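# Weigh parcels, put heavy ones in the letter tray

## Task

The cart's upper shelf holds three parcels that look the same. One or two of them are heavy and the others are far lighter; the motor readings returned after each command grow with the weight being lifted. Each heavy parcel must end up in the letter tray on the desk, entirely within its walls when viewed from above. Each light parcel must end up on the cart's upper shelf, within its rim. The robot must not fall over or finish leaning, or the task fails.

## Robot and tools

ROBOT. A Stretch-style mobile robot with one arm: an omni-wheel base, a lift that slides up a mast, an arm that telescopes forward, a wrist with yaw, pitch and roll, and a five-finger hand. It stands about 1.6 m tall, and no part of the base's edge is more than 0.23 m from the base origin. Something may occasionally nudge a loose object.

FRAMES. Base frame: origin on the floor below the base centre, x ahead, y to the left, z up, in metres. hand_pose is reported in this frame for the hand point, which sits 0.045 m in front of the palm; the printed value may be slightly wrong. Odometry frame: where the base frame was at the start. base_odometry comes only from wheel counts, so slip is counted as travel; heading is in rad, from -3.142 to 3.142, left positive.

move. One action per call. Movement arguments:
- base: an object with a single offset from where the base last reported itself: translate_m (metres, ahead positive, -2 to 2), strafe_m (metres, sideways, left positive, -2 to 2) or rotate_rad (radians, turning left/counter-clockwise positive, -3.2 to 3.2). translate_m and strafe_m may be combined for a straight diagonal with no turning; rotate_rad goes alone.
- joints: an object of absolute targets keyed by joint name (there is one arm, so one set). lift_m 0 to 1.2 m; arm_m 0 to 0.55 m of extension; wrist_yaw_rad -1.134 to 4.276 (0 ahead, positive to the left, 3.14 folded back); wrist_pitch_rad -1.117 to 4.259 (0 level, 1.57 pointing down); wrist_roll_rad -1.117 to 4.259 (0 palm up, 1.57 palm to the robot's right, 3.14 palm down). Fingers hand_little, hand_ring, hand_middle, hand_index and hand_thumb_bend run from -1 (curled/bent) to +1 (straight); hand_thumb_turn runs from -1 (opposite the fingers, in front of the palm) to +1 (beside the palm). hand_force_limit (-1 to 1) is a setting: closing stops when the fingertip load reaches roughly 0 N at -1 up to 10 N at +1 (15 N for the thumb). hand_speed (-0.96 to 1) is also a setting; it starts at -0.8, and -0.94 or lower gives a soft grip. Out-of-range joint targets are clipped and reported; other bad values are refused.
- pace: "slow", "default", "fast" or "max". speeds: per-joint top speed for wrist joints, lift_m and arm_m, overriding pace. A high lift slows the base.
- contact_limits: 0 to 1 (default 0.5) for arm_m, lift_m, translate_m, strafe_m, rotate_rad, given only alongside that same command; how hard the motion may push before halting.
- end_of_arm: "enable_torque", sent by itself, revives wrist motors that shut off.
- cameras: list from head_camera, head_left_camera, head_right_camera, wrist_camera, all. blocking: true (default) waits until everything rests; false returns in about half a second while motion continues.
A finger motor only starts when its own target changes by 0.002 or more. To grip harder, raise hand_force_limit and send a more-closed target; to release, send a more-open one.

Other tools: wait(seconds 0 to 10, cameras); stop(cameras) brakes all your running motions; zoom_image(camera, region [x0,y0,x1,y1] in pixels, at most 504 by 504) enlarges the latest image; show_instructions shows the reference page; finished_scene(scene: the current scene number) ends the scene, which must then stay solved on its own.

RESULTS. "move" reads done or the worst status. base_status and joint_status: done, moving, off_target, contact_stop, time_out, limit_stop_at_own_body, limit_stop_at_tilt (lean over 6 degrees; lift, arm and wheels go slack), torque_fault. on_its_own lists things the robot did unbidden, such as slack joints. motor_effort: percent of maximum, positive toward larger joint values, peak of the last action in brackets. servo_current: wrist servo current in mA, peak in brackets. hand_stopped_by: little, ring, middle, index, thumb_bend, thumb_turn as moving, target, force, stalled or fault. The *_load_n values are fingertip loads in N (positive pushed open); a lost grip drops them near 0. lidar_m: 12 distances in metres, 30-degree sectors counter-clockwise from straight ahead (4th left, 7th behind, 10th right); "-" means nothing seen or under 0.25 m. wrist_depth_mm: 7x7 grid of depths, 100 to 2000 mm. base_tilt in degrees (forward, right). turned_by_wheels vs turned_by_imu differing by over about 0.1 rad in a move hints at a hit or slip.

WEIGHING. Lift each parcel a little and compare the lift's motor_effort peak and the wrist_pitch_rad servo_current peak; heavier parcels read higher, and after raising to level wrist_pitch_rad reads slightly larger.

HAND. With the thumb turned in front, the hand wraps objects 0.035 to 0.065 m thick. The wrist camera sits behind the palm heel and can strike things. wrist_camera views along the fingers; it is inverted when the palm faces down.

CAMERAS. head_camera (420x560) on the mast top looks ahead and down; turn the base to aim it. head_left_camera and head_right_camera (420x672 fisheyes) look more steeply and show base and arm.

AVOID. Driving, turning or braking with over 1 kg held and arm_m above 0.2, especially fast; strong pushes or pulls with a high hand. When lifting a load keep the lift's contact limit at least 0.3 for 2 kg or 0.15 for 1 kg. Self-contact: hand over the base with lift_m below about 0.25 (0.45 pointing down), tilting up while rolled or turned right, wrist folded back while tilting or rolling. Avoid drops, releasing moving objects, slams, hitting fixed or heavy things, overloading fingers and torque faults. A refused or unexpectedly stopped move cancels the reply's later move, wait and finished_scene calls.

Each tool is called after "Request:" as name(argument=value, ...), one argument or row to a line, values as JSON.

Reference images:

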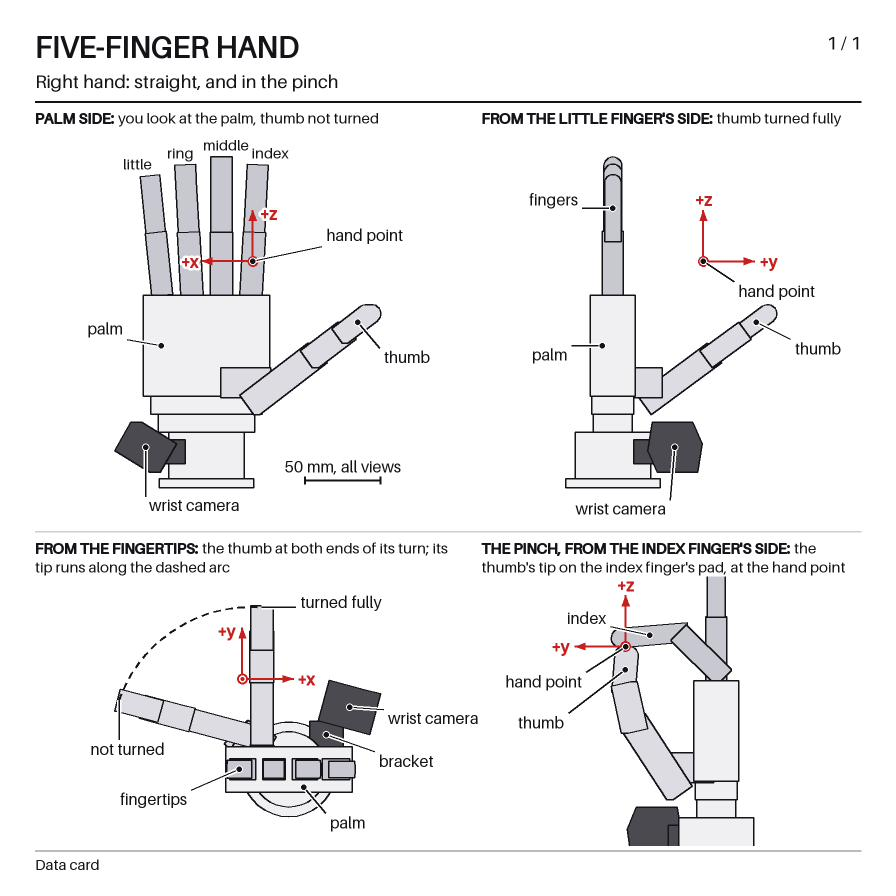

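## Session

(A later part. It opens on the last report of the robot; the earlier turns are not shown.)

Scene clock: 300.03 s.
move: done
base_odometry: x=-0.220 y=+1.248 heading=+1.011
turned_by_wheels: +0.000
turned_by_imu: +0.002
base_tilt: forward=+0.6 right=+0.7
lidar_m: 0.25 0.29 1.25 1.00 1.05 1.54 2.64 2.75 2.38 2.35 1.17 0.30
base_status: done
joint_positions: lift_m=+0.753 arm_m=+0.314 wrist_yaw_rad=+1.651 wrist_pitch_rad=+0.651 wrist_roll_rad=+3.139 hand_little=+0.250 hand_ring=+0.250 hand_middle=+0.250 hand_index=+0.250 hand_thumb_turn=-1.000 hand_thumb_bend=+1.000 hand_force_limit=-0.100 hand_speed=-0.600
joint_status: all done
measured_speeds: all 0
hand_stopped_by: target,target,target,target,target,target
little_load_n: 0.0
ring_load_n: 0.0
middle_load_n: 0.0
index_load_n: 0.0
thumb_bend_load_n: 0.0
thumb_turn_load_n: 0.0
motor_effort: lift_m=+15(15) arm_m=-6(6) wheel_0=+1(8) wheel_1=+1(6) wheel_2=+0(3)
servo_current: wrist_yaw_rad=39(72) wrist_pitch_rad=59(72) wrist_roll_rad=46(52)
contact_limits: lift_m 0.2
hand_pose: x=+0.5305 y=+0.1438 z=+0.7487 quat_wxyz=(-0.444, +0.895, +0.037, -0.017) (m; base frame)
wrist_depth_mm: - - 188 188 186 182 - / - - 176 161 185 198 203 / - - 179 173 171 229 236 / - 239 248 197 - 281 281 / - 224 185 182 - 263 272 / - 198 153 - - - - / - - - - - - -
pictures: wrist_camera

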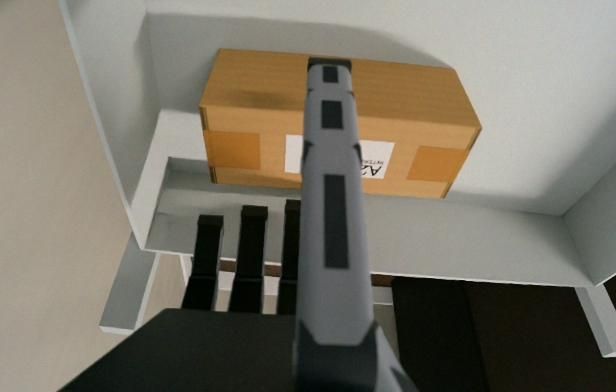

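Good alignment. Descend and grip.

Request:
move(
  joints={"lift_m": 0.716},
  speeds={"lift_m": 0.1},
  contact_limits={"lift_m": 0.2},
  cameras=["wrist_camera"],
)

Request:
move(
  joints={"hand_middle":-0.6,"hand_index":-0.6,"hand_ring":0.06,"hand_little":0.02,"hand_thumb_bend":-0.6,"hand_force_limit":-0.6,"hand_speed":-0.93},
)

Request:
move(
  joints={"hand_middle":-0.7,"hand_index":-0.7,"hand_ring":-0.7,"hand_little":-0.7,"hand_thumb_bend":-0.7,"hand_force_limit":-0.6,"hand_speed":-0.94},
)

Request:
move(
  joints={"hand_middle":-0.8,"hand_index":-0.8,"hand_ring":-0.8,"hand_little":-0.8,"hand_thumb_bend":-0.8,"hand_force_limit":-0.1,"hand_speed":-0.94},
  cameras=["wrist_camera"],
)

Request:
move(
  joints={"lift_m": 0.795},
  pace="slow",
)

Request:
move(
  joints={"wrist_pitch_rad": 0.2},
)

Request:
move(
  joints={"wrist_pitch_rad": 0.65},
  cameras=["wrist_camera"],
)

Scene clock: 307.77 s.
move: done
base_odometry: x=-0.220 y=+1.248 heading=+1.011
turned_by_wheels: +0.000
turned_by_imu: +0.001
base_tilt: forward=+0.6 right=+0.6
lidar_m: 0.28 0.28 1.24 1.00 1.06 1.52 2.68 2.73 2.35 2.31 1.21 0.31
base_status: not commanded
joint_positions: lift_m=+0.717 arm_m=+0.314 wrist_yaw_rad=+1.651 wrist_pitch_rad=+0.651 wrist_roll_rad=+3.139 hand_little=+0.250 hand_ring=+0.250 hand_middle=+0.250 hand_index=+0.250 hand_thumb_turn=-1.000 hand_thumb_bend=+1.000 hand_force_limit=-0.100 hand_speed=-0.600
joint_status: all done
measured_speeds: all 0
hand_stopped_by: target,target,target,target,target,target
little_load_n: 0.0
ring_load_n: 0.0
middle_load_n: 0.0
index_load_n: 0.0
thumb_bend_load_n: 0.0
thumb_turn_load_n: 0.0
motor_effort: lift_m=+15(16) arm_m=-6(6) wheel_0=+2(2) wheel_1=+1(1) wheel_2=+0(0)
servo_current: wrist_yaw_rad=39(72) wrist_pitch_rad=46(59) wrist_roll_rad=33(52)
contact_limits: lift_m 0.2
hand_pose: x=+0.5305 y=+0.1438 z=+0.7127 quat_wxyz=(-0.444, +0.895, +0.037, -0.017) (m; base frame)
wrist_depth_mm: - 146 147 151 146 143 - / - 167 163 159 167 164 - / - 195 148 152 158 178 189 / - 231 149 147 147 152 225 / - 220 179 174 - 254 263 / - 200 157 - - 232 238 / - - - - - - -
pictures: wrist_camera

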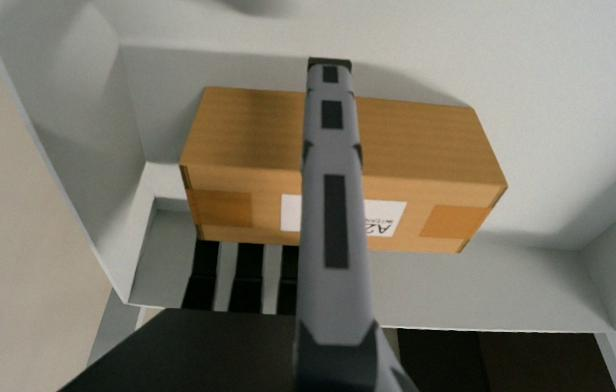

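Scene clock: 314.40 s.
move: off_target
base_odometry: x=-0.220 y=+1.248 heading=+1.011
turned_by_wheels: +0.000
turned_by_imu: +0.002
base_tilt: forward=+0.7 right=+0.6
lidar_m: 0.28 0.30 1.28 1.01 1.04 1.54 2.70 2.77 2.33 2.32 1.18 0.29
base_status: not commanded
joint_positions: lift_m=+0.717 arm_m=+0.314 wrist_yaw_rad=+1.651 wrist_pitch_rad=+0.651 wrist_roll_rad=+3.139 hand_little=+0.020 hand_ring=+0.060 hand_middle=+0.021 hand_index=+0.015 hand_thumb_turn=-1.000 hand_thumb_bend=+0.881 hand_force_limit=-0.600 hand_speed=-0.930
joint_status: hand_middle off_target (ended at +0.021, target -0.600); hand_index off_target (ended at +0.015, target -0.600); hand_thumb_bend off_target (ended at +0.881, target -0.600); the others done
measured_speeds: all 0
hand_stopped_by: target,target,force,force,force,target
little_load_n: 0.0
ring_load_n: 0.0
middle_load_n: 2.0
index_load_n: 2.5
thumb_bend_load_n: 3.5
thumb_turn_load_n: -0.5
motor_effort: lift_m=+15(15) arm_m=-6(7) wheel_0=+1(2) wheel_1=+1(2) wheel_2=+0(0)
servo_current: wrist_yaw_rad=33(78) wrist_pitch_rad=33(59) wrist_roll_rad=46(59)
contact_limits: lift_m 0.2
hand_pose: x=+0.5305 y=+0.1438 z=+0.7127 quat_wxyz=(-0.444, +0.895, +0.037, -0.017) (m; base frame)
wrist_depth_mm: - 147 147 151 146 143 - / - 167 141 138 157 159 - / - 195 127 126 132 137 189 / - 231 148 147 146 146 225 / - 220 174 - - 256 263 / - 200 151 - - 231 238 / - - - - - - -
pictures: none

Scene clock: 317.60 s.
move: off_target
base_odometry: x=-0.220 y=+1.248 heading=+1.011
turned_by_wheels: +0.000
turned_by_imu: +0.001
base_tilt: forward=+0.6 right=+0.6
lidar_m: 0.25 0.29 1.26 1.01 1.07 1.57 2.65 2.74 2.35 2.34 1.16 0.30
base_status: not commanded
joint_positions: lift_m=+0.717 arm_m=+0.314 wrist_yaw_rad=+1.651 wrist_pitch_rad=+0.651 wrist_roll_rad=+3.139 hand_little=-0.137 hand_ring=-0.040 hand_middle=+0.017 hand_index=+0.015 hand_thumb_turn=-1.000 hand_thumb_bend=+0.882 hand_force_limit=-0.600 hand_speed=-0.940
joint_status: hand_little off_target (ended at -0.137, target -0.700); hand_ring off_target (ended at -0.040, target -0.700); hand_middle off_target (ended at +0.017, target -0.700); hand_index off_target (ended at +0.015, target -0.700); hand_thumb_bend off_target (ended at +0.882, target -0.700); the others done
measured_speeds: all 0
hand_stopped_by: force,force,force,force,force,target
little_load_n: 3.0
ring_load_n: 1.5
middle_load_n: 1.5
index_load_n: 1.5
thumb_bend_load_n: 6.0
thumb_turn_load_n: 2.0
motor_effort: lift_m=+15(15) arm_m=-6(6) wheel_0=+1(2) wheel_1=+1(1) wheel_2=+0(0)
servo_current: wrist_yaw_rad=39(65) wrist_pitch_rad=46(59) wrist_roll_rad=39(59)
contact_limits: lift_m 0.2
hand_pose: x=+0.5305 y=+0.1438 z=+0.7127 quat_wxyz=(-0.444, +0.895, +0.037, -0.017) (m; base frame)
wrist_depth_mm: - 146 147 151 146 144 - / - 167 140 138 157 160 - / - 195 125 125 132 139 190 / - 230 148 142 146 146 226 / - 220 169 - - 256 263 / - 201 150 - - 232 238 / - - - - - - -
pictures: none

Scene clock: 318.23 s.
move: off_target
base_odometry: x=-0.220 y=+1.248 heading=+1.011
turned_by_wheels: +0.000
turned_by_imu: +0.000
base_tilt: forward=+0.7 right=+0.6
lidar_m: 0.28 0.32 1.21 0.98 1.05 1.52 2.68 2.75 2.37 2.34 1.17 0.28
base_status: not commanded
joint_positions: lift_m=+0.717 arm_m=+0.314 wrist_yaw_rad=+1.651 wrist_pitch_rad=+0.651 wrist_roll_rad=+3.139 hand_little=-0.164 hand_ring=-0.061 hand_middle=+0.001 hand_index=-0.006 hand_thumb_turn=-1.000 hand_thumb_bend=+0.884 hand_force_limit=-0.100 hand_speed=-0.940
joint_status: hand_little off_target (ended at -0.164, target -0.800); hand_ring off_target (ended at -0.061, target -0.800); hand_middle off_target (ended at +0.001, target -0.800); hand_index off_target (ended at -0.006, target -0.800); hand_thumb_bend off_target (ended at +0.884, target -0.800); the others done
measured_speeds: all 0
hand_stopped_by: force,force,force,force,force,target
little_load_n: 5.0
ring_load_n: 3.5
middle_load_n: 3.0
index_load_n: 4.5
thumb_bend_load_n: 12.0
thumb_turn_load_n: 3.5
motor_effort: lift_m=+15(15) arm_m=-6(6) wheel_0=+1(2) wheel_1=+1(2) wheel_2=+0(0)
servo_current: wrist_yaw_rad=46(59) wrist_pitch_rad=33(46) wrist_roll_rad=46(52)
contact_limits: lift_m 0.2
hand_pose: x=+0.5305 y=+0.1438 z=+0.7127 quat_wxyz=(-0.444, +0.895, +0.037, -0.017) (m; base frame)
wrist_depth_mm: - 146 147 151 146 144 - / - 167 137 135 158 160 - / - 195 125 125 133 135 191 / - 230 147 142 146 146 227 / - 220 168 - - 256 263 / - 201 150 - - 232 241 / - - - - - - -
pictures: wrist_camera

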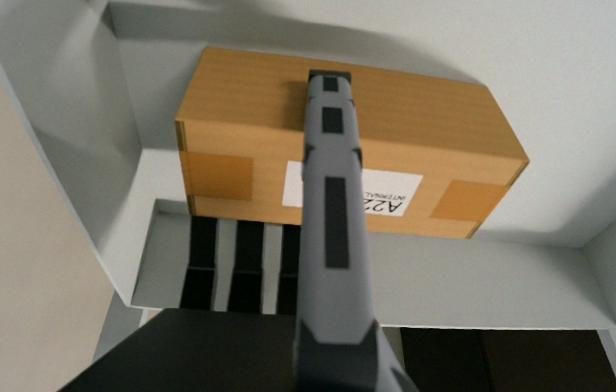

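Scene clock: 319.77 s.
move: done
base_odometry: x=-0.220 y=+1.248 heading=+1.011
turned_by_wheels: +0.000
turned_by_imu: +0.001
base_tilt: forward=+0.6 right=+0.6
lidar_m: 0.28 0.29 1.22 1.04 1.04 1.56 2.68 2.77 2.36 2.38 1.15 0.29
base_status: not commanded
joint_positions: lift_m=+0.794 arm_m=+0.314 wrist_yaw_rad=+1.651 wrist_pitch_rad=+0.651 wrist_roll_rad=+3.139 hand_little=-0.164 hand_ring=-0.061 hand_middle=+0.001 hand_index=-0.006 hand_thumb_turn=-1.000 hand_thumb_bend=+0.884 hand_force_limit=-0.100 hand_speed=-0.940
joint_status: all done
measured_speeds: all 0
hand_stopped_by: force,force,force,force,force,target
little_load_n: 4.5
ring_load_n: 3.5
middle_load_n: 3.0
index_load_n: 5.0
thumb_bend_load_n: 12.0
thumb_turn_load_n: 4.0
motor_effort: lift_m=+29(31) arm_m=-6(6) wheel_0=+1(2) wheel_1=+1(1) wheel_2=+0(0)
servo_current: wrist_yaw_rad=39(65) wrist_pitch_rad=20(59) wrist_roll_rad=52(52)
hand_pose: x=+0.5305 y=+0.1438 z=+0.7905 quat_wxyz=(-0.444, +0.895, +0.037, -0.017) (m; base frame)
wrist_depth_mm: - - 224 230 227 224 - / - - 136 135 158 238 249 / - - 125 125 132 135 279 / - - 147 142 147 147 309 / - - 167 173 - 1205 - / - - 150 - - - - / - - - - - - -
pictures: none

Scene clock: 320.63 s.
move: done
base_odometry: x=-0.220 y=+1.248 heading=+1.011
turned_by_wheels: +0.000
turned_by_imu: +0.000
base_tilt: forward=+0.6 right=+0.7
lidar_m: 0.27 0.30 1.25 1.01 1.06 1.52 2.65 2.75 2.36 2.33 1.16 0.30
base_status: not commanded
joint_positions: lift_m=+0.794 arm_m=+0.314 wrist_yaw_rad=+1.651 wrist_pitch_rad=+0.211 wrist_roll_rad=+3.139 hand_little=-0.164 hand_ring=-0.061 hand_middle=+0.001 hand_index=-0.006 hand_thumb_turn=-1.000 hand_thumb_bend=+0.884 hand_force_limit=-0.100 hand_speed=-0.940
joint_status: all done
measured_speeds: all 0
hand_stopped_by: force,force,force,force,force,target
little_load_n: 4.5
ring_load_n: 3.5
middle_load_n: 3.0
index_load_n: 5.0
thumb_bend_load_n: 12.0
thumb_turn_load_n: 4.0
motor_effort: lift_m=+29(29) arm_m=-6(6) wheel_0=+1(2) wheel_1=+1(1) wheel_2=+0(0)
servo_current: wrist_yaw_rad=59(59) wrist_pitch_rad=65(215) wrist_roll_rad=46(46)
hand_pose: x=+0.5254 y=+0.2078 z=+0.8673 quat_wxyz=(-0.628, +0.777, +0.032, -0.024) (m; base frame)
wrist_depth_mm: - 190 1281 1281 1308 1229 - / - - 135 134 157 155 - / - - 125 125 132 134 - / - - 142 142 146 142 - / - - 165 - - 1078 - / - - 150 - - - - / - - - - - - -
pictures: none

Scene clock: 321.53 s.
move: done
base_odometry: x=-0.220 y=+1.248 heading=+1.011
turned_by_wheels: +0.000
turned_by_imu: +0.000
base_tilt: forward=+0.7 right=+0.7
lidar_m: 0.27 0.30 1.25 1.00 1.06 1.55 2.66 2.73 2.34 2.33 1.15 0.31
base_status: not commanded
joint_positions: lift_m=+0.794 arm_m=+0.314 wrist_yaw_rad=+1.651 wrist_pitch_rad=+0.651 wrist_roll_rad=+3.139 hand_little=-0.164 hand_ring=-0.061 hand_middle=+0.001 hand_index=-0.006 hand_thumb_turn=-1.000 hand_thumb_bend=+0.884 hand_force_limit=-0.100 hand_speed=-0.940
joint_status: all done
measured_speeds: all 0
hand_stopped_by: force,force,force,force,force,target
little_load_n: 4.5
ring_load_n: 3.5
middle_load_n: 3.0
index_load_n: 5.0
thumb_bend_load_n: 12.0
thumb_turn_load_n: 4.5
motor_effort: lift_m=+29(29) arm_m=-6(6) wheel_0=+1(1) wheel_1=+1(1) wheel_2=+0(0)
servo_current: wrist_yaw_rad=33(65) wrist_pitch_rad=33(52) wrist_roll_rad=39(46)
hand_pose: x=+0.5305 y=+0.1438 z=+0.7905 quat_wxyz=(-0.444, +0.895, +0.037, -0.017) (m; base frame)
wrist_depth_mm: - - 224 229 228 224 - / - - 137 134 156 238 248 / - - 125 125 133 134 279 / - - 147 142 147 146 309 / - - 167 173 - 1229 - / - - 149 - - - - / - - - - - - -
pictures: wrist_camera

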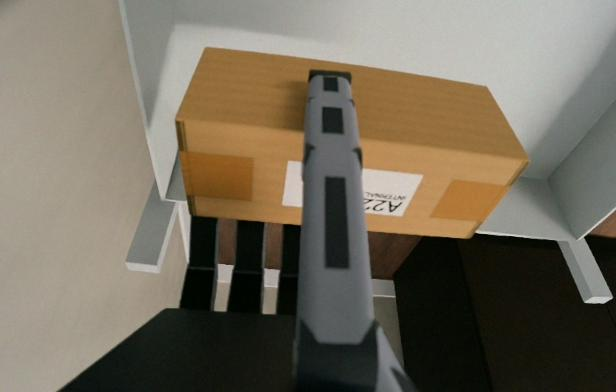

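Request:
move(
  joints={"lift_m": 0.718},
  pace="slow",
  contact_limits={"lift_m": 0.2},
)

Request:
move(
  joints={"hand_middle":0.28,"hand_index":0.28,"hand_ring":0.28,"hand_little":0.28,"hand_thumb_bend":1.0,"hand_speed":-0.6},
)

Request:
move(
  joints={"lift_m": 0.88},
  speeds={"lift_m": 0.2},
  cameras=["wrist_camera", "head_left_camera"],
)

Scene clock: 327.30 s.
move: done
base_odometry: x=-0.220 y=+1.248 heading=+1.011
turned_by_wheels: +0.000
turned_by_imu: +0.002
base_tilt: forward=+0.6 right=+0.7
lidar_m: 0.27 0.30 1.23 1.02 1.05 1.55 2.66 2.76 2.33 2.35 1.17 0.30
base_status: not commanded
joint_positions: lift_m=+0.719 arm_m=+0.314 wrist_yaw_rad=+1.651 wrist_pitch_rad=+0.651 wrist_roll_rad=+3.139 hand_little=-0.164 hand_ring=-0.061 hand_middle=+0.001 hand_index=-0.006 hand_thumb_turn=-1.000 hand_thumb_bend=+0.884 hand_force_limit=-0.100 hand_speed=-0.940
joint_status: all done
measured_speeds: all 0
hand_stopped_by: force,force,force,force,force,target
little_load_n: 4.5
ring_load_n: 4.0
middle_load_n: 3.0
index_load_n: 5.0
thumb_bend_load_n: 12.0
thumb_turn_load_n: 4.0
motor_effort: lift_m=+15(29) arm_m=-6(6) wheel_0=+1(1) wheel_1=+1(1) wheel_2=+0(0)
servo_current: wrist_yaw_rad=65(72) wrist_pitch_rad=46(59) wrist_roll_rad=33(52)
contact_limits: lift_m 0.2
hand_pose: x=+0.5305 y=+0.1438 z=+0.7147 quat_wxyz=(-0.444, +0.895, +0.037, -0.017) (m; base frame)
wrist_depth_mm: - 148 150 153 151 146 - / - 170 137 135 158 161 - / - - 125 125 133 135 191 / - - 147 142 146 147 228 / - 220 169 - - 257 262 / - 200 150 - - 234 242 / - - - - - - -
pictures: none

Scene clock: 328.20 s.
move: done
base_odometry: x=-0.220 y=+1.248 heading=+1.011
turned_by_wheels: +0.000
turned_by_imu: +0.000
base_tilt: forward=+0.6 right=+0.7
lidar_m: 0.27 0.30 1.26 1.00 1.05 1.53 2.68 2.78 2.36 2.34 1.17 0.32
base_status: not commanded
joint_positions: lift_m=+0.719 arm_m=+0.314 wrist_yaw_rad=+1.651 wrist_pitch_rad=+0.651 wrist_roll_rad=+3.139 hand_little=+0.280 hand_ring=+0.280 hand_middle=+0.280 hand_index=+0.280 hand_thumb_turn=-1.000 hand_thumb_bend=+1.000 hand_force_limit=-0.100 hand_speed=-0.600
joint_status: all done
measured_speeds: all 0
hand_stopped_by: target,target,target,target,target,target
little_load_n: 0.0
ring_load_n: 0.0
middle_load_n: 0.0
index_load_n: 0.0
thumb_bend_load_n: 0.0
thumb_turn_load_n: 0.0
motor_effort: lift_m=+15(15) arm_m=-6(6) wheel_0=+1(1) wheel_1=+1(1) wheel_2=+0(0)
servo_current: wrist_yaw_rad=65(72) wrist_pitch_rad=26(52) wrist_roll_rad=33(46)
contact_limits: lift_m 0.2
hand_pose: x=+0.5305 y=+0.1438 z=+0.7147 quat_wxyz=(-0.444, +0.895, +0.037, -0.017) (m; base frame)
wrist_depth_mm: - 149 152 153 151 146 - / - 169 139 124 158 161 - / - - 128 129 135 137 193 / - - 157 151 150 149 228 / - 218 187 182 - 257 262 / - 202 157 - - 234 241 / - - - - - - -
pictures: none

Scene clock: 329.97 s.
move: done
base_odometry: x=-0.220 y=+1.248 heading=+1.011
turned_by_wheels: +0.000
turned_by_imu: +0.001
base_tilt: forward=+0.7 right=+0.7
lidar_m: 0.27 0.28 1.24 1.02 1.03 1.52 2.67 2.72 2.39 2.36 1.18 0.30
base_status: not commanded
joint_positions: lift_m=+0.879 arm_m=+0.314 wrist_yaw_rad=+1.651 wrist_pitch_rad=+0.651 wrist_roll_rad=+3.139 hand_little=+0.280 hand_ring=+0.280 hand_middle=+0.280 hand_index=+0.280 hand_thumb_turn=-1.000 hand_thumb_bend=+1.000 hand_force_limit=-0.100 hand_speed=-0.600
joint_status: all done
measured_speeds: all 0
hand_stopped_by: target,target,target,target,target,target
little_load_n: 0.0
ring_load_n: 0.0
middle_load_n: 0.0
index_load_n: 0.0
thumb_bend_load_n: 0.0
thumb_turn_load_n: 0.0
motor_effort: lift_m=+29(32) arm_m=-6(6) wheel_0=+1(1) wheel_1=+1(2) wheel_2=+0(0)
servo_current: wrist_yaw_rad=26(78) wrist_pitch_rad=46(59) wrist_roll_rad=46(59)
hand_pose: x=+0.5305 y=+0.1438 z=+0.8755 quat_wxyz=(-0.444, +0.895, +0.037, -0.017) (m; base frame)
wrist_depth_mm: - - 319 264 264 309 307 / - - 334 336 351 349 336 / - - 1281 1308 345 362 - / - - 1464 1464 - 1430 1366 / - - 181 183 - - - / - - 153 - - - - / - - - - - - -
pictures: head_left_camera, wrist_camera

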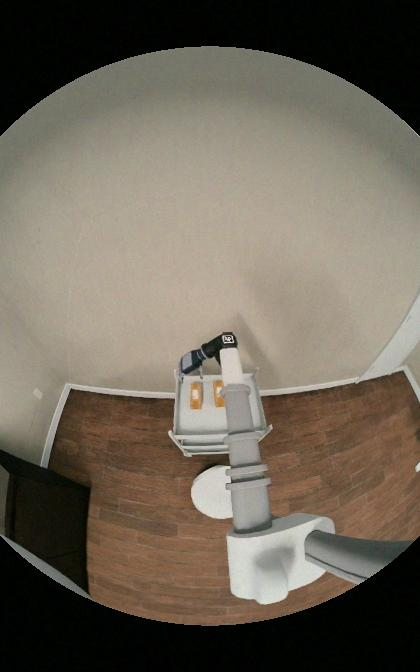

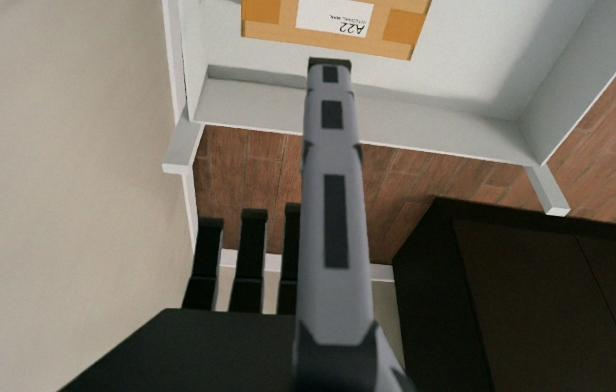

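Request:
finished_scene(
  scene=2,
)

The scene is finished: the task was done.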